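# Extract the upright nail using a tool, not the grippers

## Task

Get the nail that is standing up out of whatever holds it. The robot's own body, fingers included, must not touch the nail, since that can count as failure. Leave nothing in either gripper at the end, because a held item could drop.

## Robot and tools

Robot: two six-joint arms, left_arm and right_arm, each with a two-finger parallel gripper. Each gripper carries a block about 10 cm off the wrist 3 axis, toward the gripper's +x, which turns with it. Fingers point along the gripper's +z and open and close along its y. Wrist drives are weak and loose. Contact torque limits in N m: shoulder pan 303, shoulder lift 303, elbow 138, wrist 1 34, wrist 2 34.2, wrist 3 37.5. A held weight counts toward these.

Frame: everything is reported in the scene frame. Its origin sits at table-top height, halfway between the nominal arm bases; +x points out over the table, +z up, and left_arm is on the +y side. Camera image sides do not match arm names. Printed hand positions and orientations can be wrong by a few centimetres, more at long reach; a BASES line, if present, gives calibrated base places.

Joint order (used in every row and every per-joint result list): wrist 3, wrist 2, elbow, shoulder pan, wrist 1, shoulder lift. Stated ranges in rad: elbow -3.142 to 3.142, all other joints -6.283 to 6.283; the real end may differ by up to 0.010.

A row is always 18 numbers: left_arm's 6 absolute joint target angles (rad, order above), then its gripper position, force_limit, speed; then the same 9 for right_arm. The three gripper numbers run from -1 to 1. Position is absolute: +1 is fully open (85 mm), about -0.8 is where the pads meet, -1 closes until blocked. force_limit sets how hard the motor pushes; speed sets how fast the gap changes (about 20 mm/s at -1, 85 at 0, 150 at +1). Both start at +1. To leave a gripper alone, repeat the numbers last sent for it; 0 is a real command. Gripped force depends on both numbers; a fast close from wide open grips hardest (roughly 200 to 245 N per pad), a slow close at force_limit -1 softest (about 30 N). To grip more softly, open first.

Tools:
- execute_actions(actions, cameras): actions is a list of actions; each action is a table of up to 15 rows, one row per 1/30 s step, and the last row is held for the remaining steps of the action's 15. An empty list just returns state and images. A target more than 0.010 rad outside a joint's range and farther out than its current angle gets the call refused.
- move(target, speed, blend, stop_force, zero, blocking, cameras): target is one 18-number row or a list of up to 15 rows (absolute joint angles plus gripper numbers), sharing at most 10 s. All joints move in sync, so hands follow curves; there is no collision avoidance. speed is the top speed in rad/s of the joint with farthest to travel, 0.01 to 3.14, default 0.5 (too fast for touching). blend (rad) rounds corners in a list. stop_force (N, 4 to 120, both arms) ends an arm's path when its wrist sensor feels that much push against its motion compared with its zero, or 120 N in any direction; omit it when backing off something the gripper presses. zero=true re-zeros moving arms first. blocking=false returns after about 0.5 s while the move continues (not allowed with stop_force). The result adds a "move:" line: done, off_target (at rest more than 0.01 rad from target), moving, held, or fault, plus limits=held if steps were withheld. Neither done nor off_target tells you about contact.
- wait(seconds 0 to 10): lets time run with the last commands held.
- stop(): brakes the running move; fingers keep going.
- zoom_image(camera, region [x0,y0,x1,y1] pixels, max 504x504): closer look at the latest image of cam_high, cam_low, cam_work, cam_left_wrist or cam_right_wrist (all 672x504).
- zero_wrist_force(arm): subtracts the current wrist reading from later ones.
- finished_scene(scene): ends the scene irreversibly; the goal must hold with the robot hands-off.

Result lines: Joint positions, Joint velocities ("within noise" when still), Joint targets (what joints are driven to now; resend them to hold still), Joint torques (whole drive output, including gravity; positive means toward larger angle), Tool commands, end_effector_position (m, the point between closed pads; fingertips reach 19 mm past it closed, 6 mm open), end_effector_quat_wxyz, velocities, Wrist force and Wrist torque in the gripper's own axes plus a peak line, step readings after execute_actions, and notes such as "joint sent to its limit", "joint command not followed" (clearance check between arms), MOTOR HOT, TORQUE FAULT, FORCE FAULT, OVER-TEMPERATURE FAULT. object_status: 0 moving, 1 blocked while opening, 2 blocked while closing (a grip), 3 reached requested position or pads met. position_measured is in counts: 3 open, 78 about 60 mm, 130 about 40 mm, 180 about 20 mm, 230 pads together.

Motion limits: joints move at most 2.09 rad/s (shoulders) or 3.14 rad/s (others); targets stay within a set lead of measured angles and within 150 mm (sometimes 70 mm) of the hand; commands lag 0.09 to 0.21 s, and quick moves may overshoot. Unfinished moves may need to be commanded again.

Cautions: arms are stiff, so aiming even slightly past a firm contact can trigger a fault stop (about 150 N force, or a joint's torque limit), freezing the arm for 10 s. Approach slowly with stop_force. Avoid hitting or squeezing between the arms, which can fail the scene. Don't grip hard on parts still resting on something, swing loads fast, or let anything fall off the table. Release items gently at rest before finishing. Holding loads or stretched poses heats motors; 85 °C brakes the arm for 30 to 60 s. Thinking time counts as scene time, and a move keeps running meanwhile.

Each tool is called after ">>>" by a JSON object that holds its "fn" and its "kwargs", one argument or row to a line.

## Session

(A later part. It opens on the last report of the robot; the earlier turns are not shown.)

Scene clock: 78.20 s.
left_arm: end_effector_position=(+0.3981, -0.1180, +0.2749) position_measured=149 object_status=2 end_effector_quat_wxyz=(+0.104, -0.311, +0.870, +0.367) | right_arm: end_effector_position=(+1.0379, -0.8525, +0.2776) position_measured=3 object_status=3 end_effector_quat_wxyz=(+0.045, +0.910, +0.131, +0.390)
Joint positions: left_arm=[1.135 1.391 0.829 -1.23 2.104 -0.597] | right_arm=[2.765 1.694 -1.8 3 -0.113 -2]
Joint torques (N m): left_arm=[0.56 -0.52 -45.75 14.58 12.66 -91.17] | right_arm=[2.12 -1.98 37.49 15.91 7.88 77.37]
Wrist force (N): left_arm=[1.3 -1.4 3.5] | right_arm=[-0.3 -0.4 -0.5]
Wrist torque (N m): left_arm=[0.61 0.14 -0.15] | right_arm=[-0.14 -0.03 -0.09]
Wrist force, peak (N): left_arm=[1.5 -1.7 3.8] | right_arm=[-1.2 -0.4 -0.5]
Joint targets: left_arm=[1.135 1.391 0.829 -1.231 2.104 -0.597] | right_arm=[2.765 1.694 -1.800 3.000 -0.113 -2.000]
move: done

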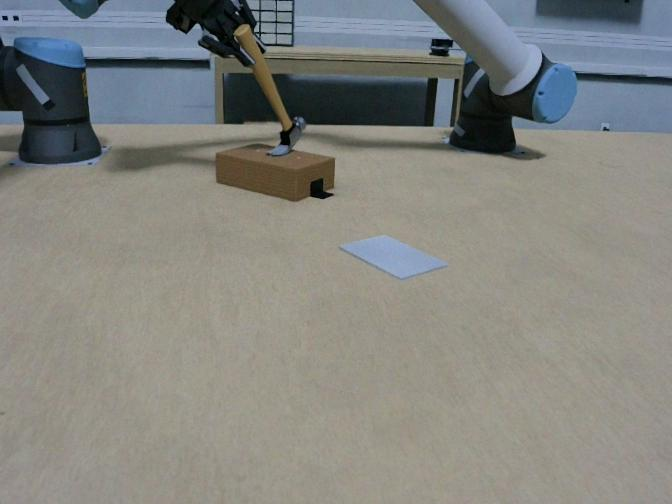

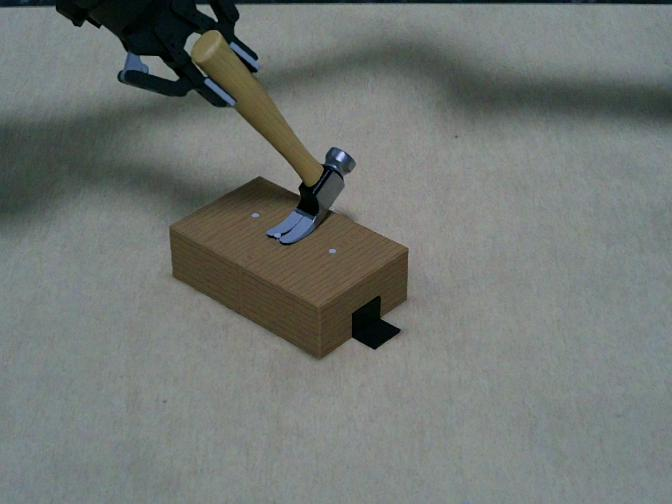

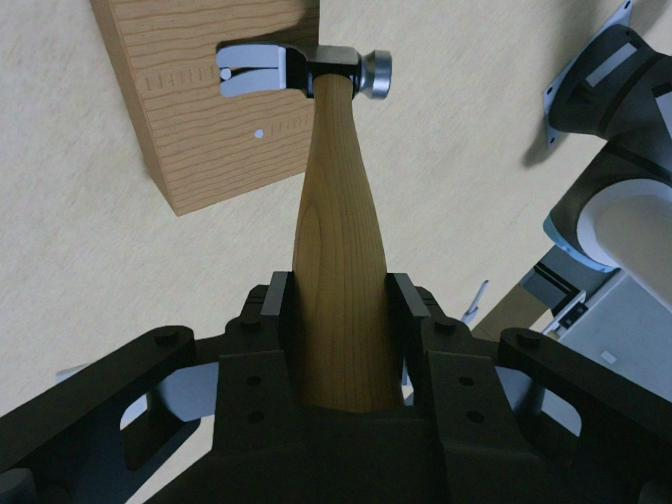

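>>> {"fn": "move", "kwargs": {
  "target": [1.1416,1.3848,0.7548,-1.2213,2.1387,-0.5581,-0.98,1,-1,2.765,1.694,-1.8,3.0,-0.113,-2.0,1,1,1],
  "speed": 0.03,
  "stop_force": 10,
  "cameras": ["cam_low","cam_work","cam_left_wrist"]
}}

>>> {"fn": "zoom_image", "kwargs": {
  "camera": "cam_work",
  "region": [230, 170, 390, 290]
}}

>>> {"fn": "zoom_image", "kwargs": {
  "camera": "cam_left_wrist",
  "region": [100, 0, 300, 140]
}}

Scene clock: 82.10 s.
left_arm: end_effector_position=(+0.4117, -0.1299, +0.2751) position_measured=149 object_status=2 end_effector_quat_wxyz=(+0.104, -0.311, +0.871, +0.367) | right_arm: end_effector_position=(+1.0379, -0.8525, +0.2776) position_measured=3 object_status=3 end_effector_quat_wxyz=(+0.045, +0.910, +0.131, +0.390)
Joint positions: left_arm=[1.142 1.385 0.755 -1.221 2.139 -0.558] | right_arm=[2.765 1.694 -1.8 3 -0.113 -2]
Joint torques (N m): left_arm=[2.38 -1.18 -48.34 9.02 11.91 -97.46] | right_arm=[2.32 -1.93 37.34 15.1 7.67 78.04]
Wrist force (N): left_arm=[0.3 -1.0 5.4] | right_arm=[-0.7 -0.3 -0.6]
Wrist torque (N m): left_arm=[0.34 -0.32 -0.12] | right_arm=[-0.14 0.03 -0.09]
Wrist force, peak (N): left_arm=[0.2 -1.0 5.6] | right_arm=[-1.1 -0.6 -0.5]
Joint targets: left_arm=[1.142 1.385 0.755 -1.221 2.139 -0.558] | right_arm=[2.765 1.694 -1.800 3.000 -0.113 -2.000]
move: done

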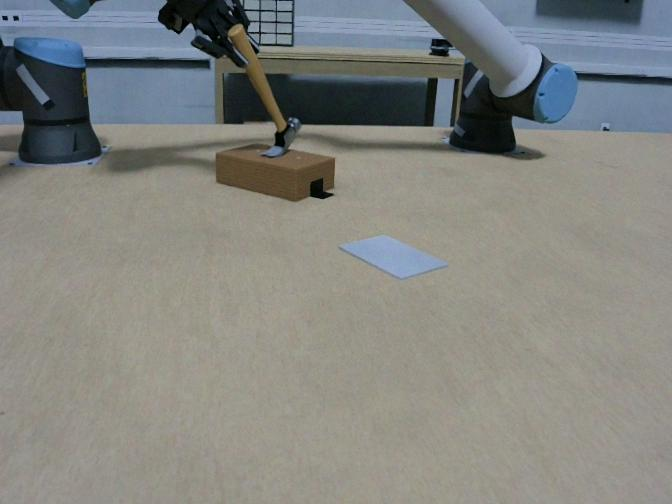

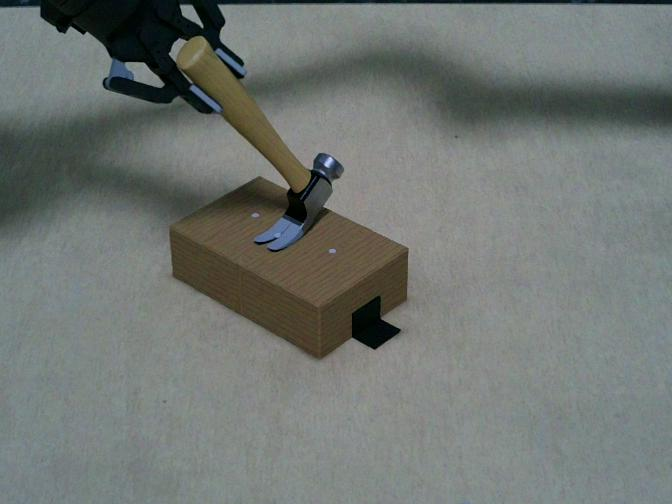

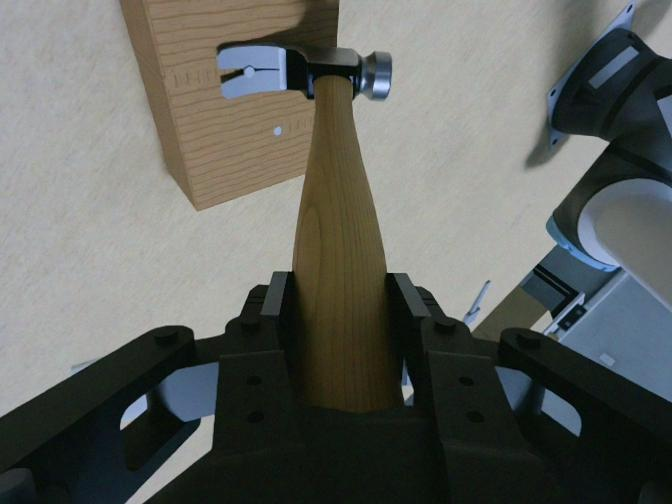

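Scaled by 3.150 from the camera's image (finer frame: 960x720).

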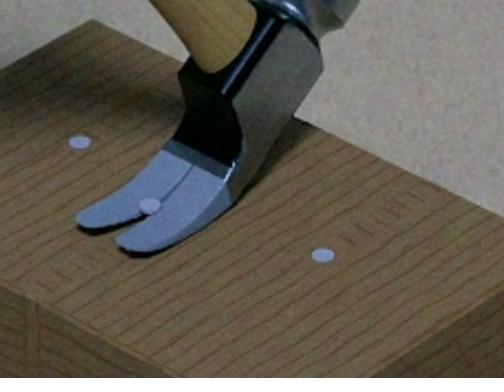

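Scaled by 2.520 from the camera's image (finer frame: 960x720).

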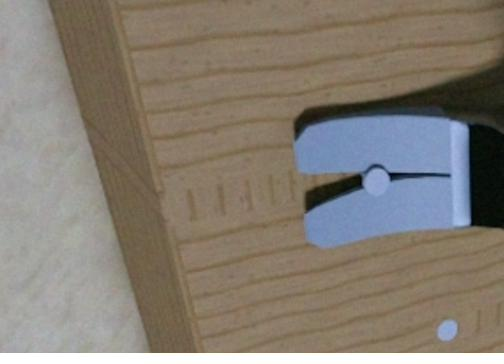

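>>> {"fn": "move", "kwargs": {
  "target": [1.0498,1.3422,0.9641,-1.2629,1.9532,-0.7128,-0.98,1,-1,2.765,1.694,-1.8,3.0,-0.113,-2.0,1,1,1],
  "speed": 0.06,
  "stop_force": 45,
  "cameras": ["cam_low","cam_work","cam_left_wrist"]
}}

>>> {"fn": "zoom_image", "kwargs": {
  "camera": "cam_work",
  "region": [230, 170, 390, 290]
}}

>>> {"fn": "zoom_image", "kwargs": {
  "camera": "cam_left_wrist",
  "region": [100, 0, 300, 140]
}}

Scene clock: 91.67 s.
left_arm: end_effector_position=(+0.3816, -0.1037, +0.2874) position_measured=149 object_status=2 end_effector_quat_wxyz=(+0.143, -0.340, +0.881, +0.295) | right_arm: end_effector_position=(+1.0379, -0.8525, +0.2776) position_measured=3 object_status=3 end_effector_quat_wxyz=(+0.045, +0.910, +0.131, +0.390)
Joint positions: left_arm=[1.05 1.342 0.964 -1.263 1.953 -0.713] | right_arm=[2.765 1.694 -1.8 3 -0.113 -2]
Joint torques (N m): left_arm=[-1.9 -0.79 -44.7 -18.68 13.19 -151.44] | right_arm=[2.21 -1.87 38.06 15.67 7.03 75.71]
Wrist force (N): left_arm=[11.8 -36.0 40.7] | right_arm=[-0.8 -0.5 -0.9]
Wrist torque (N m): left_arm=[0.26 0.13 0.20] | right_arm=[-0.15 0.04 -0.09]
Wrist force, peak (N): left_arm=[14.1 -34.6 45.9] | right_arm=[-0.8 -0.7 -1.0]
Joint targets: left_arm=[1.050 1.342 0.964 -1.263 1.953 -0.713] | right_arm=[2.765 1.694 -1.800 3.000 -0.113 -2.000]
move: done

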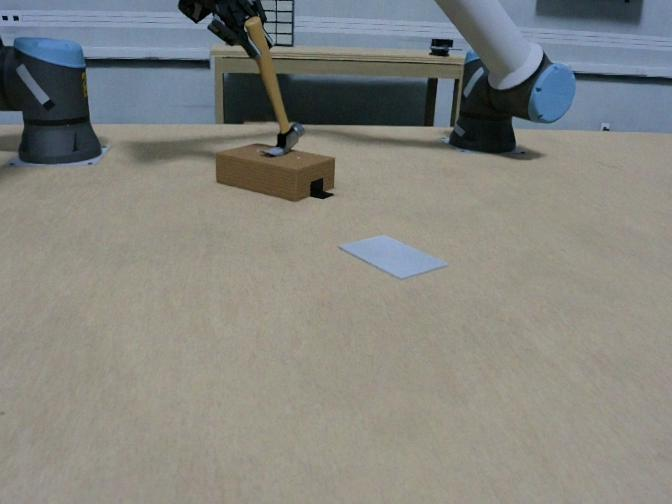

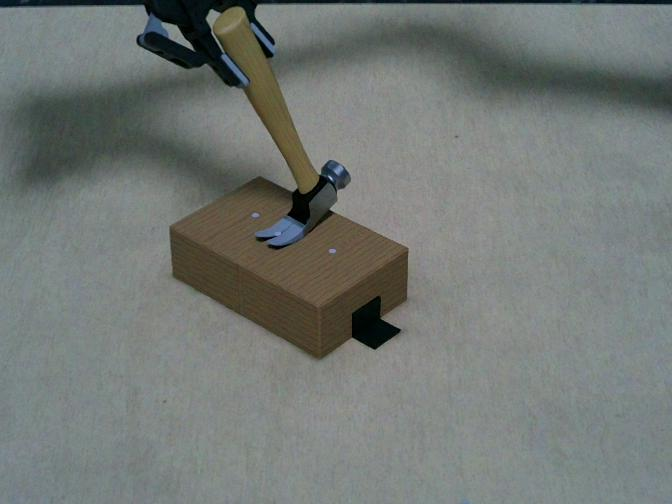

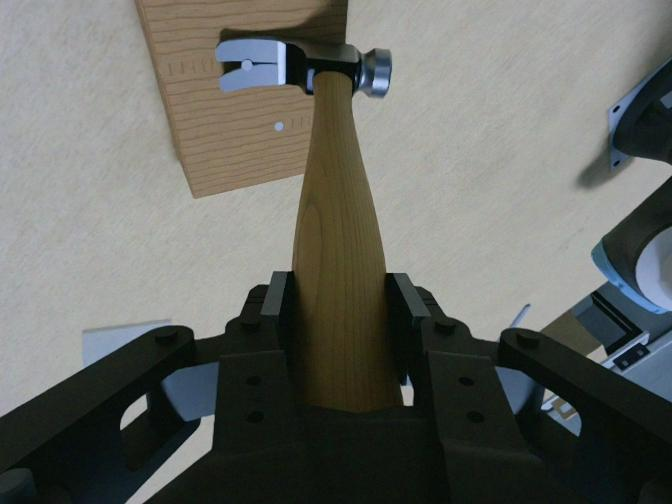

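Scaled by 3.150 from the camera's image (finer frame: 960x720).

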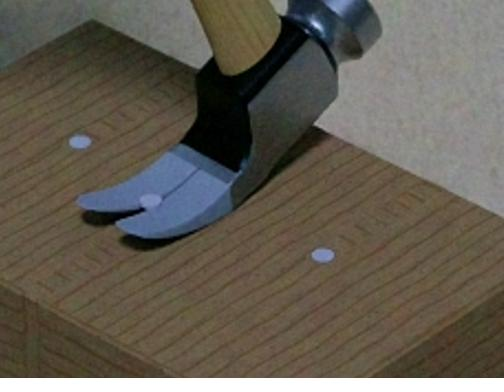

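Scaled by 2.520 from the camera's image (finer frame: 960x720).

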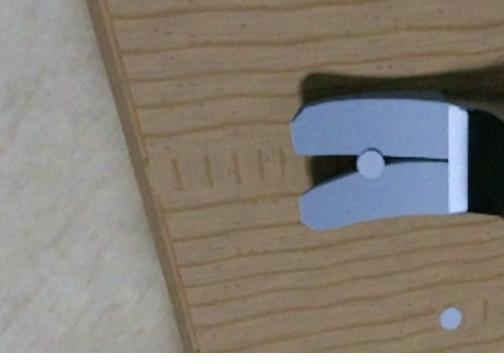

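>>> {"fn": "move", "kwargs": {
  "target": [0.9513,1.2882,1.1571,-1.3138,1.7789,-0.8517,-0.98,1,-1,2.765,1.694,-1.8,3.0,-0.113,-2.0,1,1,1],
  "speed": 0.06,
  "stop_force": 45,
  "cameras": ["cam_low","cam_work","cam_left_wrist"]
}}

>>> {"fn": "zoom_image", "kwargs": {
  "camera": "cam_work",
  "region": [230, 170, 390, 290]
}}

>>> {"fn": "zoom_image", "kwargs": {
  "camera": "cam_low",
  "region": [240, 110, 340, 180]
}}

>>> {"fn": "zoom_image", "kwargs": {
  "camera": "cam_left_wrist",
  "region": [100, 0, 300, 140]
}}

Scene clock: 96.70 s.
left_arm: end_effector_position=(+0.3510, -0.0768, +0.2912) position_measured=149 object_status=2 end_effector_quat_wxyz=(+0.181, -0.366, +0.885, +0.221) | right_arm: end_effector_position=(+1.0379, -0.8525, +0.2776) position_measured=3 object_status=3 end_effector_quat_wxyz=(+0.045, +0.910, +0.131, +0.390)
Joint positions: left_arm=[0.951 1.288 1.157 -1.314 1.779 -0.852] | right_arm=[2.765 1.694 -1.8 3 -0.113 -2]
Joint torques (N m): left_arm=[-0.99 11.01 1.16 -25.11 -1.77 -69.25] | right_arm=[2.09 -1.88 38.25 16.69 6.73 74.28]
Wrist force (N): left_arm=[-39.3 -42.4 -59.6] | right_arm=[-0.8 -0.4 -0.6]
Wrist torque (N m): left_arm=[0.90 0.08 -0.24] | right_arm=[-0.15 0.05 -0.08]
Wrist force, peak (N): left_arm=[-39.3 -42.4 -60.1] | right_arm=[-0.9 -0.6 -0.8]
Joint targets: left_arm=[0.951 1.288 1.157 -1.314 1.779 -0.852] | right_arm=[2.765 1.694 -1.800 3.000 -0.113 -2.000]
move: done

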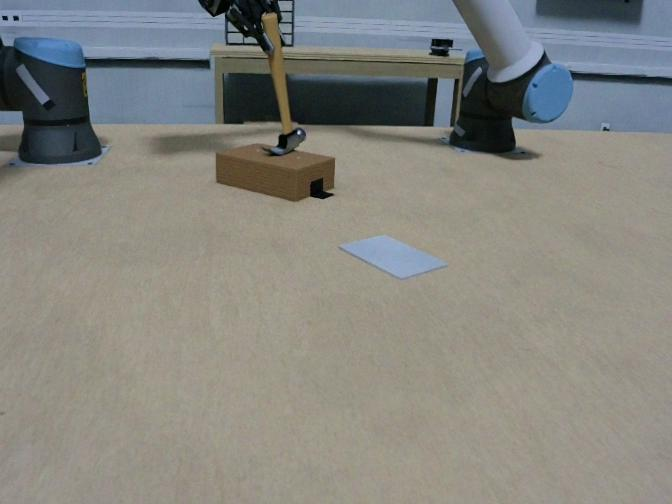

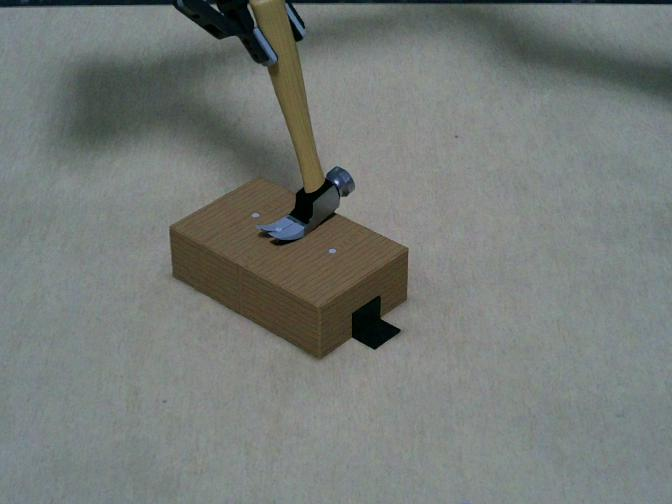

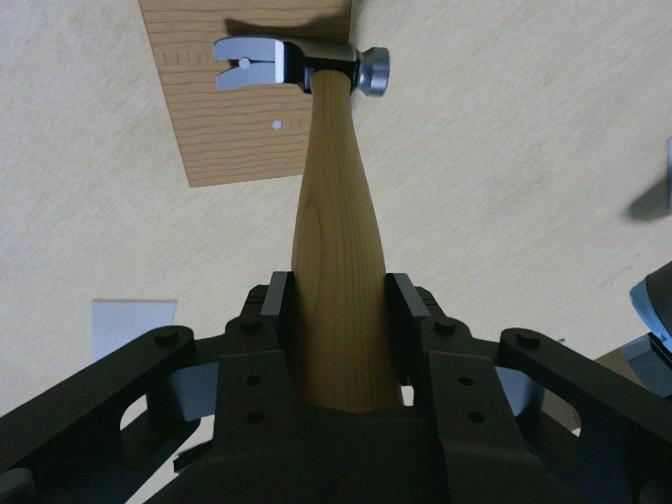

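Scaled by 3.150 from the camera's image (finer frame: 960x720).

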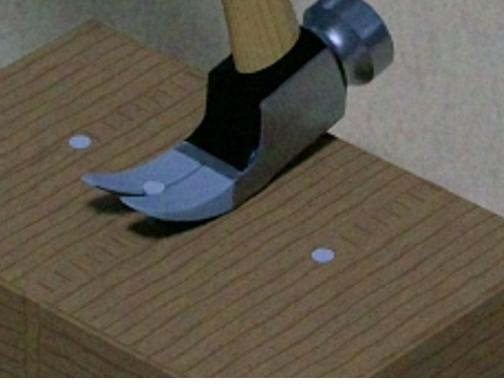

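Scaled by 5.040 from the camera's image (finer frame: 960x720).

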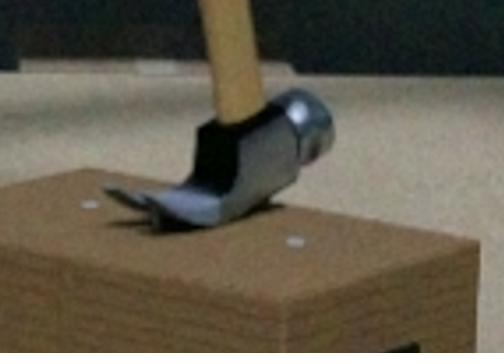

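Scaled by 2.520 from the camera's image (finer frame: 960x720).

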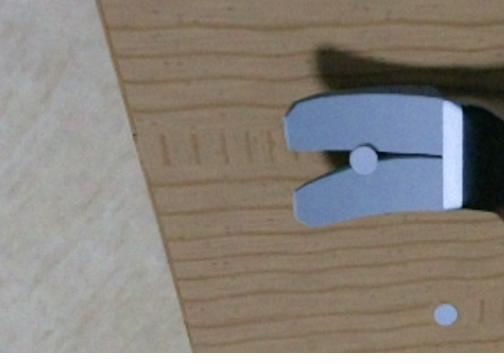

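>>> {"fn": "move", "kwargs": {
  "target": [0.8437,1.2215,1.3347,-1.3762,1.6240,-0.9805,-0.98,1,-1,2.765,1.694,-1.8,3.0,-0.113,-2.0,1,1,1],
  "speed": 0.06,
  "stop_force": 45,
  "cameras": ["cam_low","cam_work","cam_left_wrist"]
}}

>>> {"fn": "zoom_image", "kwargs": {
  "camera": "cam_work",
  "region": [230, 170, 390, 290]
}}

>>> {"fn": "zoom_image", "kwargs": {
  "camera": "cam_low",
  "region": [240, 110, 340, 180]
}}

>>> {"fn": "zoom_image", "kwargs": {
  "camera": "cam_left_wrist",
  "region": [100, 0, 300, 140]
}}

Scene clock: 101.23 s.
left_arm: end_effector_position=(+0.3200, -0.0501, +0.2940) position_measured=149 object_status=2 end_effector_quat_wxyz=(+0.218, -0.390, +0.883, +0.146) | right_arm: end_effector_position=(+1.0379, -0.8525, +0.2776) position_measured=3 object_status=3 end_effector_quat_wxyz=(+0.045, +0.910, +0.131, +0.390)
Joint positions: left_arm=[0.844 1.221 1.335 -1.376 1.624 -0.981] | right_arm=[2.765 1.694 -1.8 3 -0.113 -2]
Joint torques (N m): left_arm=[-0.74 2.45 -22.55 -15.11 4.82 -98.19] | right_arm=[2.17 -1.95 39.02 15.85 6.6 73.36]
Wrist force (N): left_arm=[-1.4 -22.0 -1.7] | right_arm=[-1.0 -0.3 -0.5]
Wrist torque (N m): left_arm=[1.53 -0.08 -0.68] | right_arm=[-0.13 0.09 -0.08]
Wrist force, peak (N): left_arm=[-39.5 -42.8 -60.3] | right_arm=[-0.9 -0.2 -1.2]
Joint targets: left_arm=[0.844 1.222 1.335 -1.376 1.624 -0.981] | right_arm=[2.765 1.694 -1.800 3.000 -0.113 -2.000]
move: done

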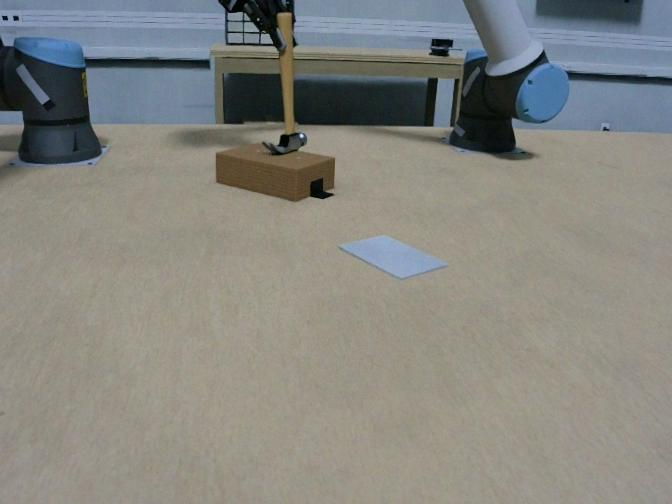

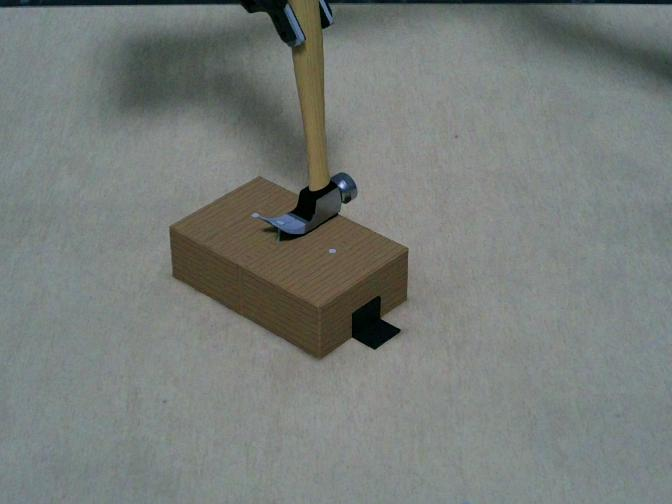

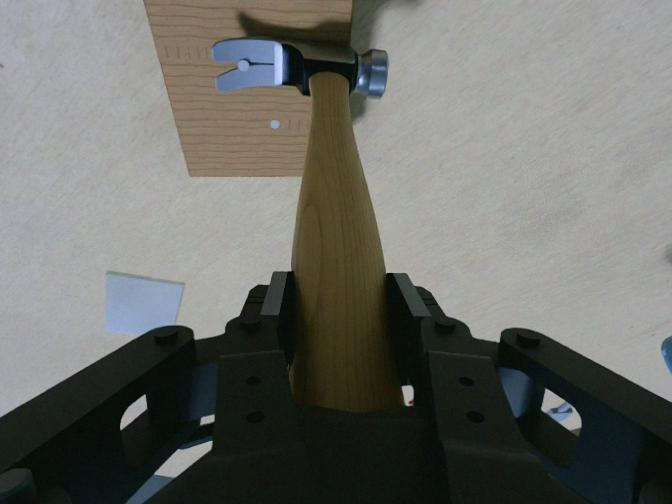

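Scaled by 3.150 from the camera's image (finer frame: 960x720).

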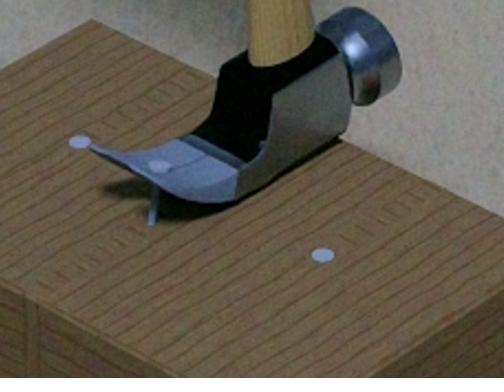

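Scaled by 5.040 from the camera's image (finer frame: 960x720).

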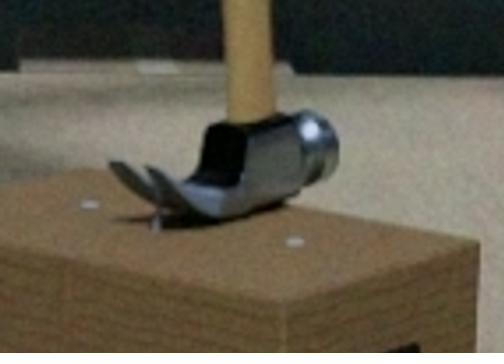

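Scaled by 2.520 from the camera's image (finer frame: 960x720).

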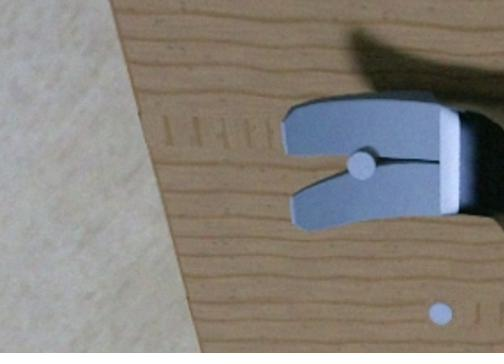

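>>> {"fn": "move", "kwargs": {
  "target": [0.7268,1.1402,1.4989,-1.4483,1.4826,-1.0910,-0.98,1,-1,2.765,1.694,-1.8,3.0,-0.113,-2.0,1,1,1],
  "speed": 0.06,
  "stop_force": 45,
  "cameras": ["cam_low","cam_work","cam_left_wrist"]
}}

>>> {"fn": "zoom_image", "kwargs": {
  "camera": "cam_work",
  "region": [230, 170, 390, 290]
}}

>>> {"fn": "zoom_image", "kwargs": {
  "camera": "cam_low",
  "region": [240, 110, 340, 180]
}}

>>> {"fn": "zoom_image", "kwargs": {
  "camera": "cam_left_wrist",
  "region": [100, 0, 300, 140]
}}

Scene clock: 105.47 s.
left_arm: end_effector_position=(+0.2917, -0.0254, +0.2902) position_measured=149 object_status=2 end_effector_quat_wxyz=(+0.253, -0.410, +0.873, +0.069) | right_arm: end_effector_position=(+1.0379, -0.8525, +0.2776) position_measured=3 object_status=3 end_effector_quat_wxyz=(+0.045, +0.910, +0.131, +0.390)
Joint positions: left_arm=[0.727 1.14 1.499 -1.448 1.483 -1.091] | right_arm=[2.765 1.694 -1.8 3 -0.113 -2]
Joint torques (N m): left_arm=[-0.44 3.44 -12.53 -10.45 -2.25 -63.26] | right_arm=[2.15 -1.62 39.39 15.99 6.2 72.85]
Wrist force (N): left_arm=[-18.6 -10.4 -37.6] | right_arm=[-0.7 -0.2 -0.3]
Wrist torque (N m): left_arm=[1.82 0.32 -0.95] | right_arm=[-0.12 0.04 -0.08]
Wrist force, peak (N): left_arm=[-18.6 -10.4 -37.6] | right_arm=[-1.0 -0.7 -0.7]
Joint targets: left_arm=[0.727 1.140 1.499 -1.448 1.483 -1.091] | right_arm=[2.765 1.694 -1.800 3.000 -0.113 -2.000]
move: done

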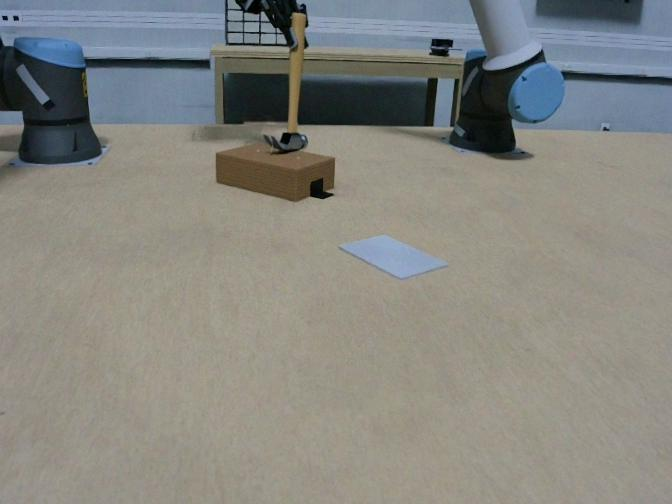

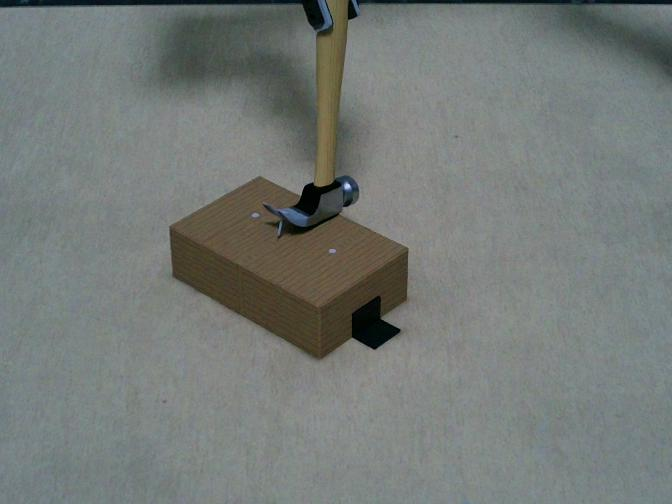

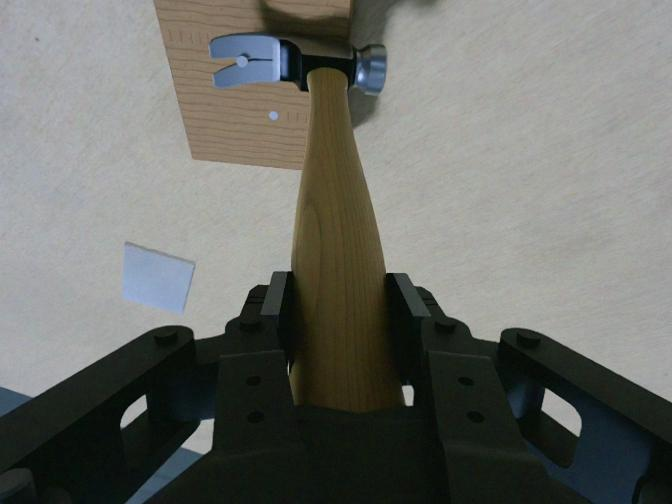

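Scaled by 3.150 from the camera's image (finer frame: 960x720).

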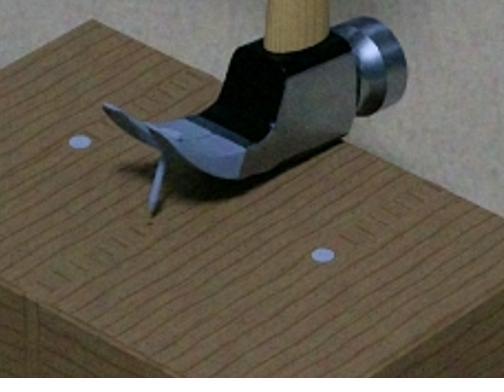

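Scaled by 5.040 from the camera's image (finer frame: 960x720).

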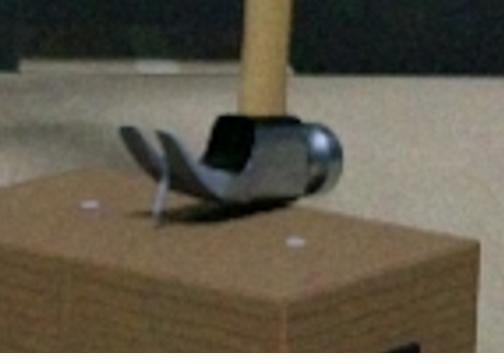

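Scaled by 2.520 from the camera's image (finer frame: 960x720).

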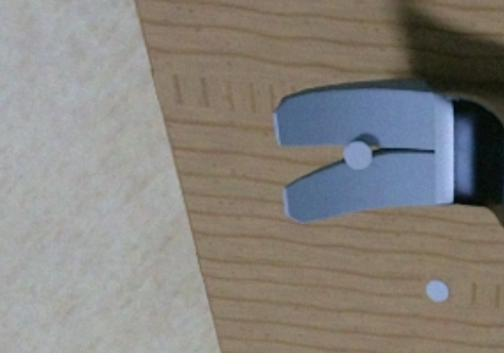

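>>> {"fn": "move", "kwargs": {
  "target": [0.7268,1.1402,1.4704,-1.4483,1.5294,-1.1093,-0.98,1,-1,2.765,1.694,-1.8,3.0,-0.113,-2.0,1,1,1],
  "speed": 0.03,
  "cameras": ["cam_low","cam_work","cam_left_wrist"]
}}

>>> {"fn": "zoom_image", "kwargs": {
  "camera": "cam_work",
  "region": [230, 170, 390, 290]
}}

>>> {"fn": "zoom_image", "kwargs": {
  "camera": "cam_low",
  "region": [240, 110, 340, 180]
}}

>>> {"fn": "zoom_image", "kwargs": {
  "camera": "cam_left_wrist",
  "region": [100, 0, 300, 140]
}}

Scene clock: 107.80 s.
left_arm: end_effector_position=(+0.2917, -0.0255, +0.3200) position_measured=149 object_status=2 end_effector_quat_wxyz=(+0.253, -0.410, +0.873, +0.069) | right_arm: end_effector_position=(+1.0379, -0.8525, +0.2776) position_measured=3 object_status=3 end_effector_quat_wxyz=(+0.045, +0.910, +0.131, +0.390)
Joint positions: left_arm=[0.727 1.14 1.47 -1.448 1.529 -1.109] | right_arm=[2.765 1.694 -1.8 3 -0.113 -2]
Joint torques (N m): left_arm=[-0.87 -4.78 -45.94 -0.32 11.76 -89.25] | right_arm=[2.32 -1.77 39.7 14.94 5.78 72.76]
Wrist force (N): left_arm=[2.4 1.0 3.3] | right_arm=[-0.7 -0.5 -0.2]
Wrist torque (N m): left_arm=[-0.14 0.02 0.05] | right_arm=[-0.17 0.03 -0.09]
Wrist force, peak (N): left_arm=[-18.8 -10.6 -38.1] | right_arm=[-1.0 -0.3 -0.9]
Joint targets: left_arm=[0.727 1.140 1.470 -1.448 1.529 -1.109] | right_arm=[2.765 1.694 -1.800 3.000 -0.113 -2.000]
move: done

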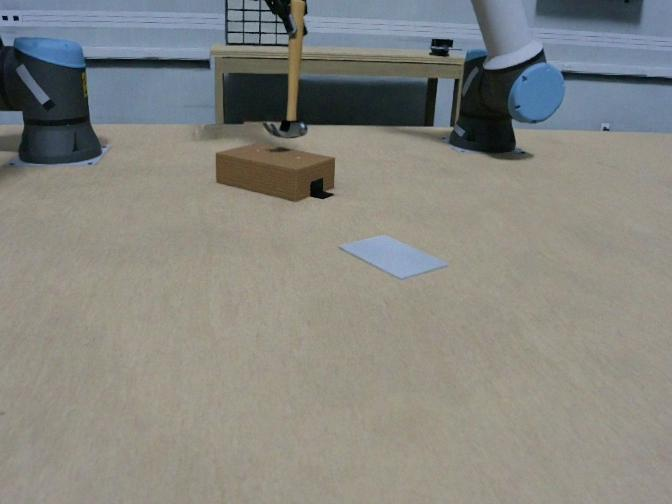

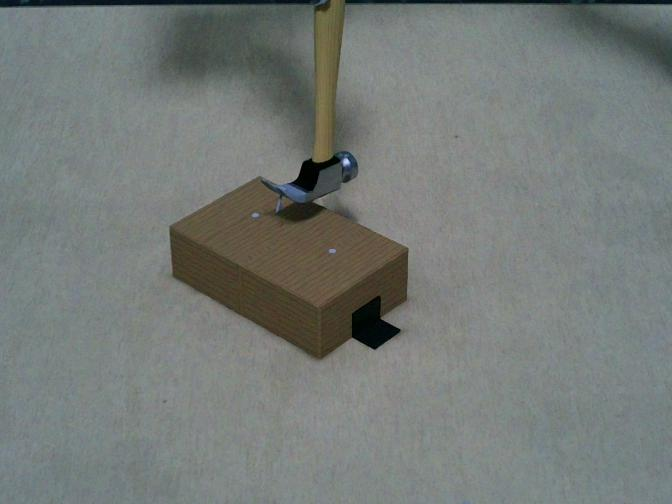

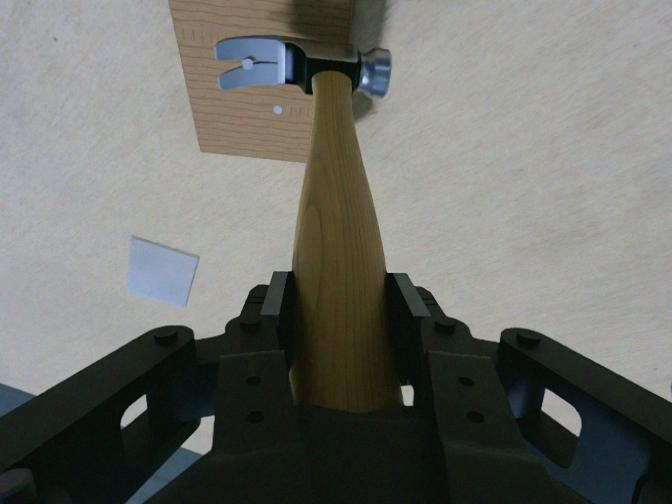

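Scaled by 3.150 from the camera's image (finer frame: 960x720).

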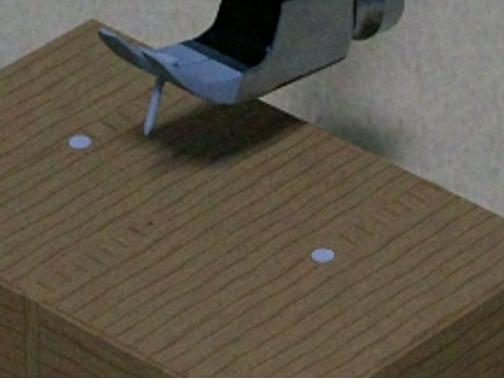

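Scaled by 5.040 from the camera's image (finer frame: 960x720).

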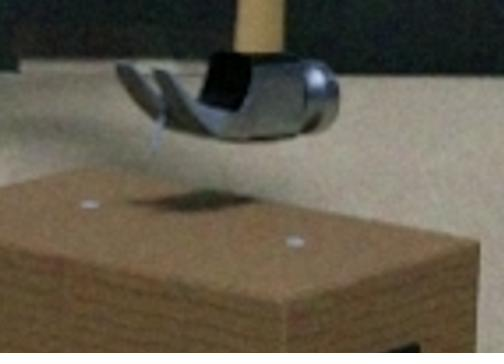

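Scaled by 2.520 from the camera's image (finer frame: 960x720).

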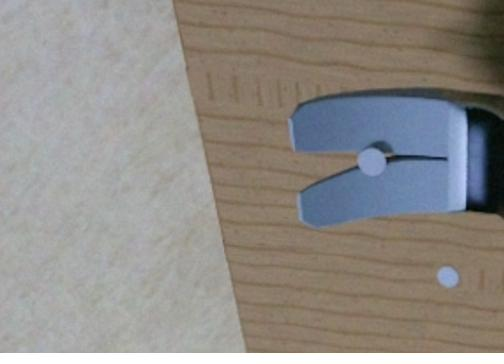

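>>> {"fn": "move", "kwargs": {
  "target": [
    [0.7268,1.1402,1.4281,-1.4483,1.5930,-1.1306,-0.98,1,-1,2.765,1.694,-1.8,3.0,-0.113,-2.0,1,1,1],
    [0.8160,1.1153,1.9213,-1.3640,1.3847,-1.4537,-0.98,1,-1,2.765,1.694,-1.8,3.0,-0.113,-2.0,1,1,1],
    [0.8160,1.1153,1.9665,-1.3640,1.3011,-1.4153,-0.98,1,-1,2.765,1.694,-1.8,3.0,-0.113,-2.0,1,1,1]
  ],
  "speed": [0.05,0.12,0.05],
  "blend": [0.02,0,0],
  "cameras": ["cam_low","cam_work","cam_high","cam_left_wrist"]
}}

>>> {"fn": "zoom_image", "kwargs": {
  "camera": "cam_low",
  "region": [260, 80, 460, 230]
}}

>>> {"fn": "zoom_image", "kwargs": {
  "camera": "cam_left_wrist",
  "region": [100, 0, 400, 140]
}}

Scene clock: 116.87 s.
left_arm: end_effector_position=(+0.3046, +0.2206, +0.2751) position_measured=149 object_status=2 end_effector_quat_wxyz=(+0.253, -0.410, +0.873, +0.069) | right_arm: end_effector_position=(+1.0379, -0.8525, +0.2776) position_measured=3 object_status=3 end_effector_quat_wxyz=(+0.045, +0.910, +0.131, +0.390)
Joint positions: left_arm=[0.816 1.115 1.966 -1.364 1.301 -1.415] | right_arm=[2.765 1.694 -1.8 3 -0.113 -2]
Joint torques (N m): left_arm=[1.65 -5.28 -26.97 14.04 1.62 -30.02] | right_arm=[2.07 -1.8 40.37 14.16 5.61 72.65]
Wrist force (N): left_arm=[1.9 0.9 3.5] | right_arm=[-1.1 -0.7 -0.6]
Wrist torque (N m): left_arm=[-0.15 0.09 0.07] | right_arm=[-0.19 0.09 -0.08]
Wrist force, peak (N): left_arm=[2.5 1.2 4.1] | right_arm=[-1.1 -0.5 -0.9]
Joint targets: left_arm=[0.816 1.115 1.966 -1.364 1.301 -1.415] | right_arm=[2.765 1.694 -1.800 3.000 -0.113 -2.000]
move: done
Images, in order (width x height): cam_high 672x504, cam_low 672x504, cam_work 672x504, cam_left_wrist 672x504.

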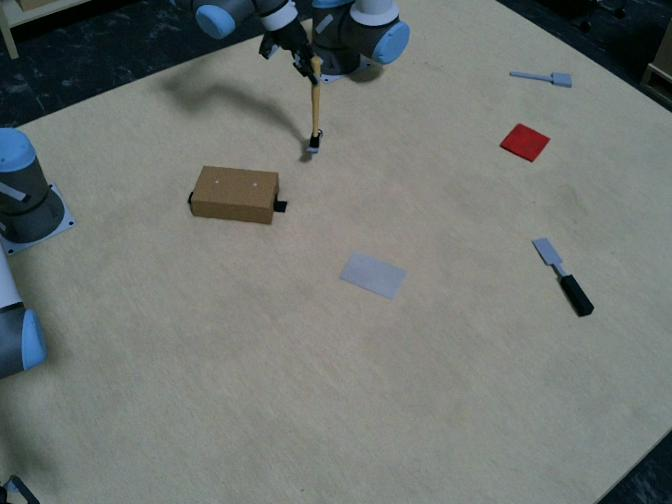

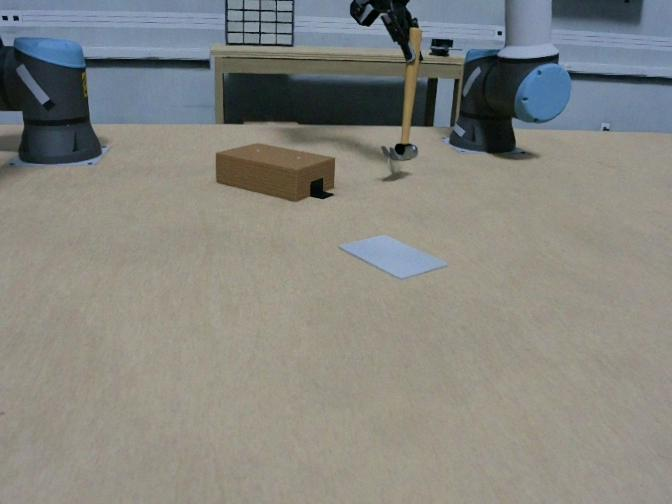

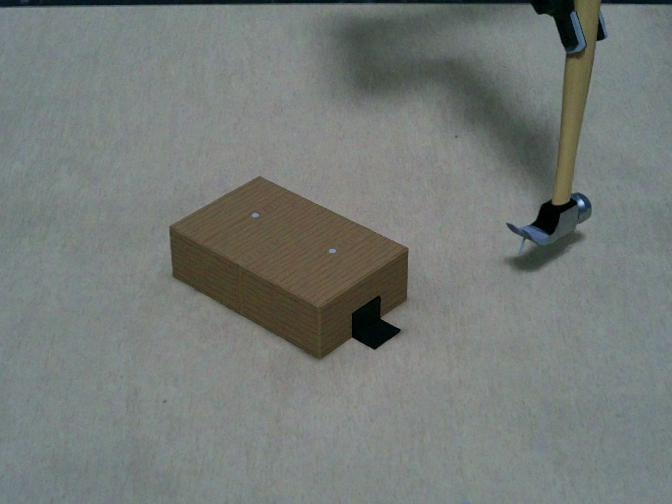

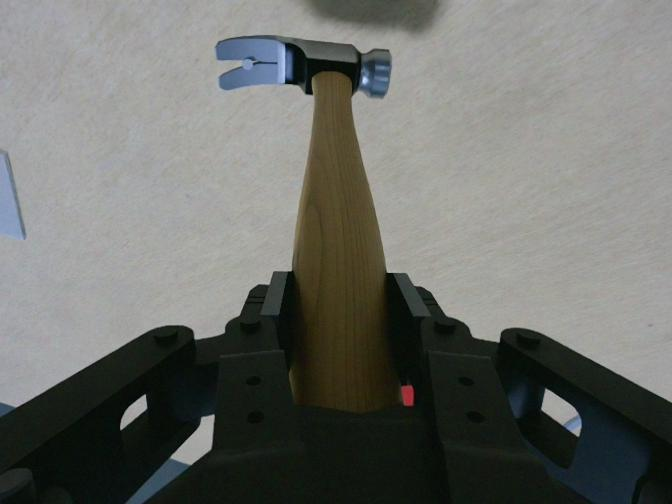

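Scaled by 2.520 from the camera's image (finer frame: 960x720).

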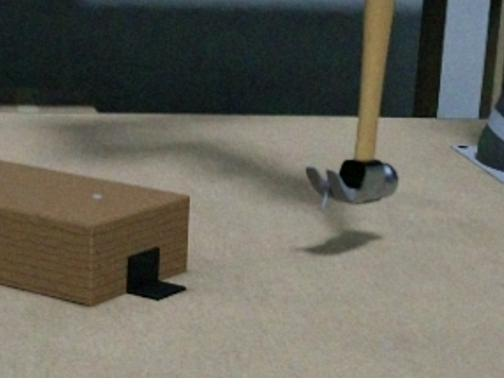

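Scaled by 1.680 from the camera's image (finer frame: 960x720).

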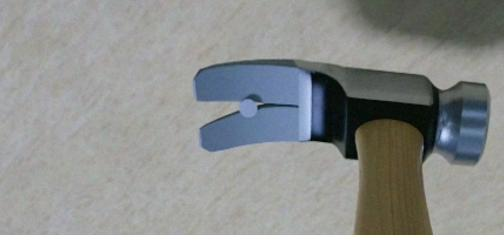

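>>> {"fn": "move", "kwargs": {
  "target": [0.8160,1.1153,2.0000,-1.3640,1.2312,-1.3788,-0.98,1,-1,2.765,1.694,-1.8,3.0,-0.113,-2.0,1,1,1],
  "speed": 0.03,
  "stop_force": 6,
  "cameras": ["cam_low","cam_work","cam_left_wrist"]
}}

>>> {"fn": "zoom_image", "kwargs": {
  "camera": "cam_work",
  "region": [470, 170, 620, 290]
}}

>>> {"fn": "zoom_image", "kwargs": {
  "camera": "cam_low",
  "region": [340, 120, 440, 200]
}}

>>> {"fn": "zoom_image", "kwargs": {
  "camera": "cam_left_wrist",
  "region": [100, 0, 400, 140]
}}

Scene clock: 120.47 s.
left_arm: end_effector_position=(+0.3046, +0.2208, +0.2379) position_measured=149 object_status=2 end_effector_quat_wxyz=(+0.253, -0.410, +0.873, +0.069) | right_arm: end_effector_position=(+1.0379, -0.8525, +0.2776) position_measured=3 object_status=3 end_effector_quat_wxyz=(+0.045, +0.910, +0.131, +0.390)
Joint positions: left_arm=[0.816 1.115 2 -1.364 1.231 -1.379] | right_arm=[2.765 1.694 -1.8 3 -0.113 -2]
Joint torques (N m): left_arm=[1.49 -4.45 -28.08 8.64 2.07 -30.89] | right_arm=[2.06 -1.79 40.52 15.03 5.57 71.59]
Wrist force (N): left_arm=[2.1 0.8 3.4] | right_arm=[-0.7 -0.7 -0.6]
Wrist torque (N m): left_arm=[-0.19 0.05 0.08] | right_arm=[-0.20 0.03 -0.08]
Wrist force, peak (N): left_arm=[2.2 0.8 3.8] | right_arm=[-1.0 -0.7 -0.7]
Joint targets: left_arm=[0.816 1.115 2.000 -1.364 1.231 -1.379] | right_arm=[2.765 1.694 -1.800 3.000 -0.113 -2.000]
move: done

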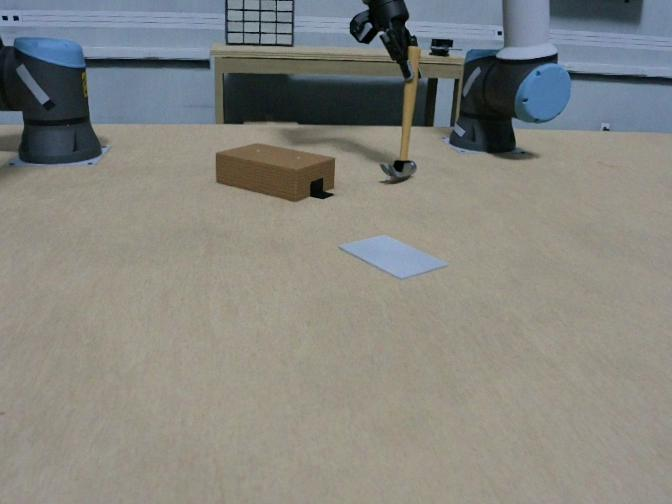

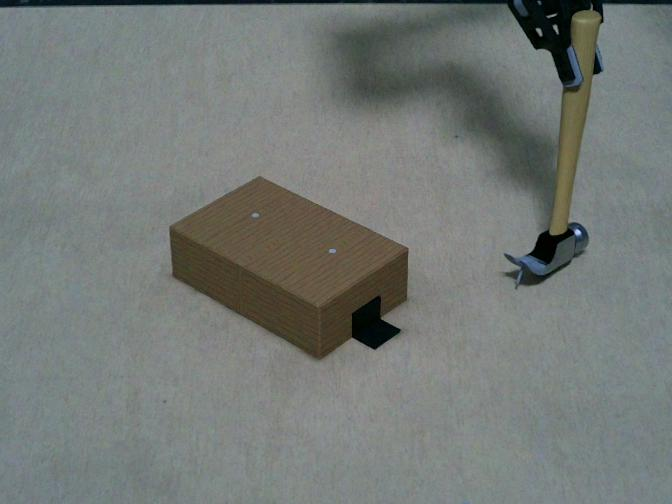

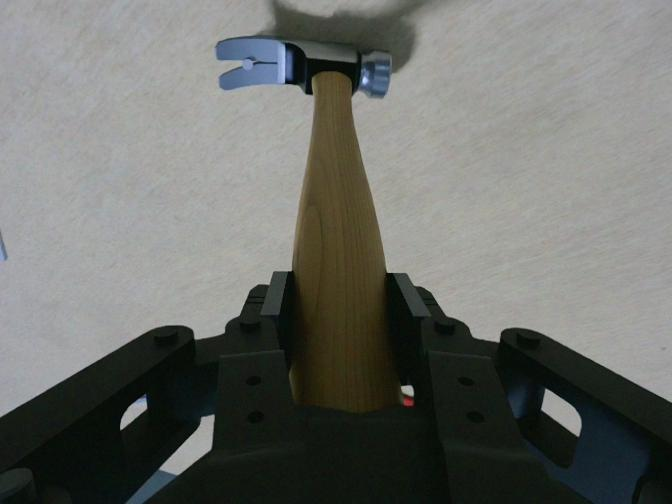

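Scaled by 3.360 from the camera's image (finer frame: 960x720).

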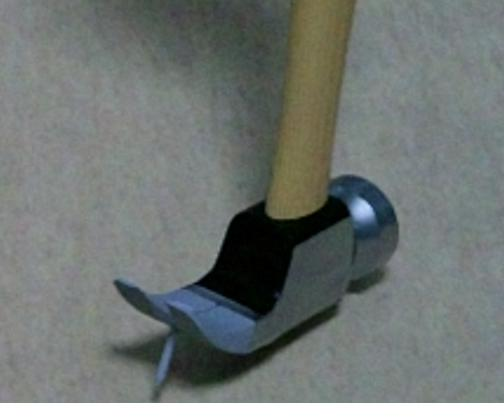

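Scaled by 5.040 from the camera's image (finer frame: 960x720).

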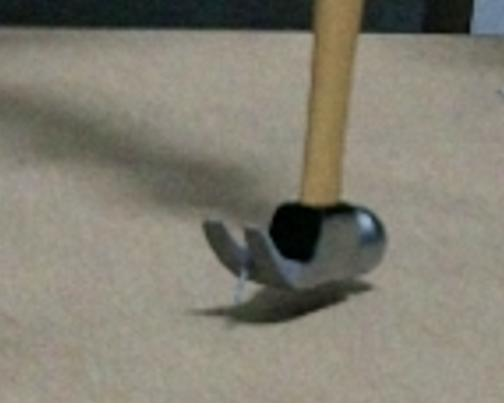

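Scaled by 1.680 from the camera's image (finer frame: 960x720).

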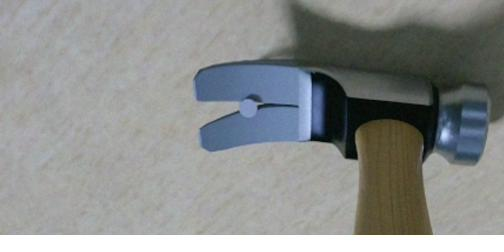

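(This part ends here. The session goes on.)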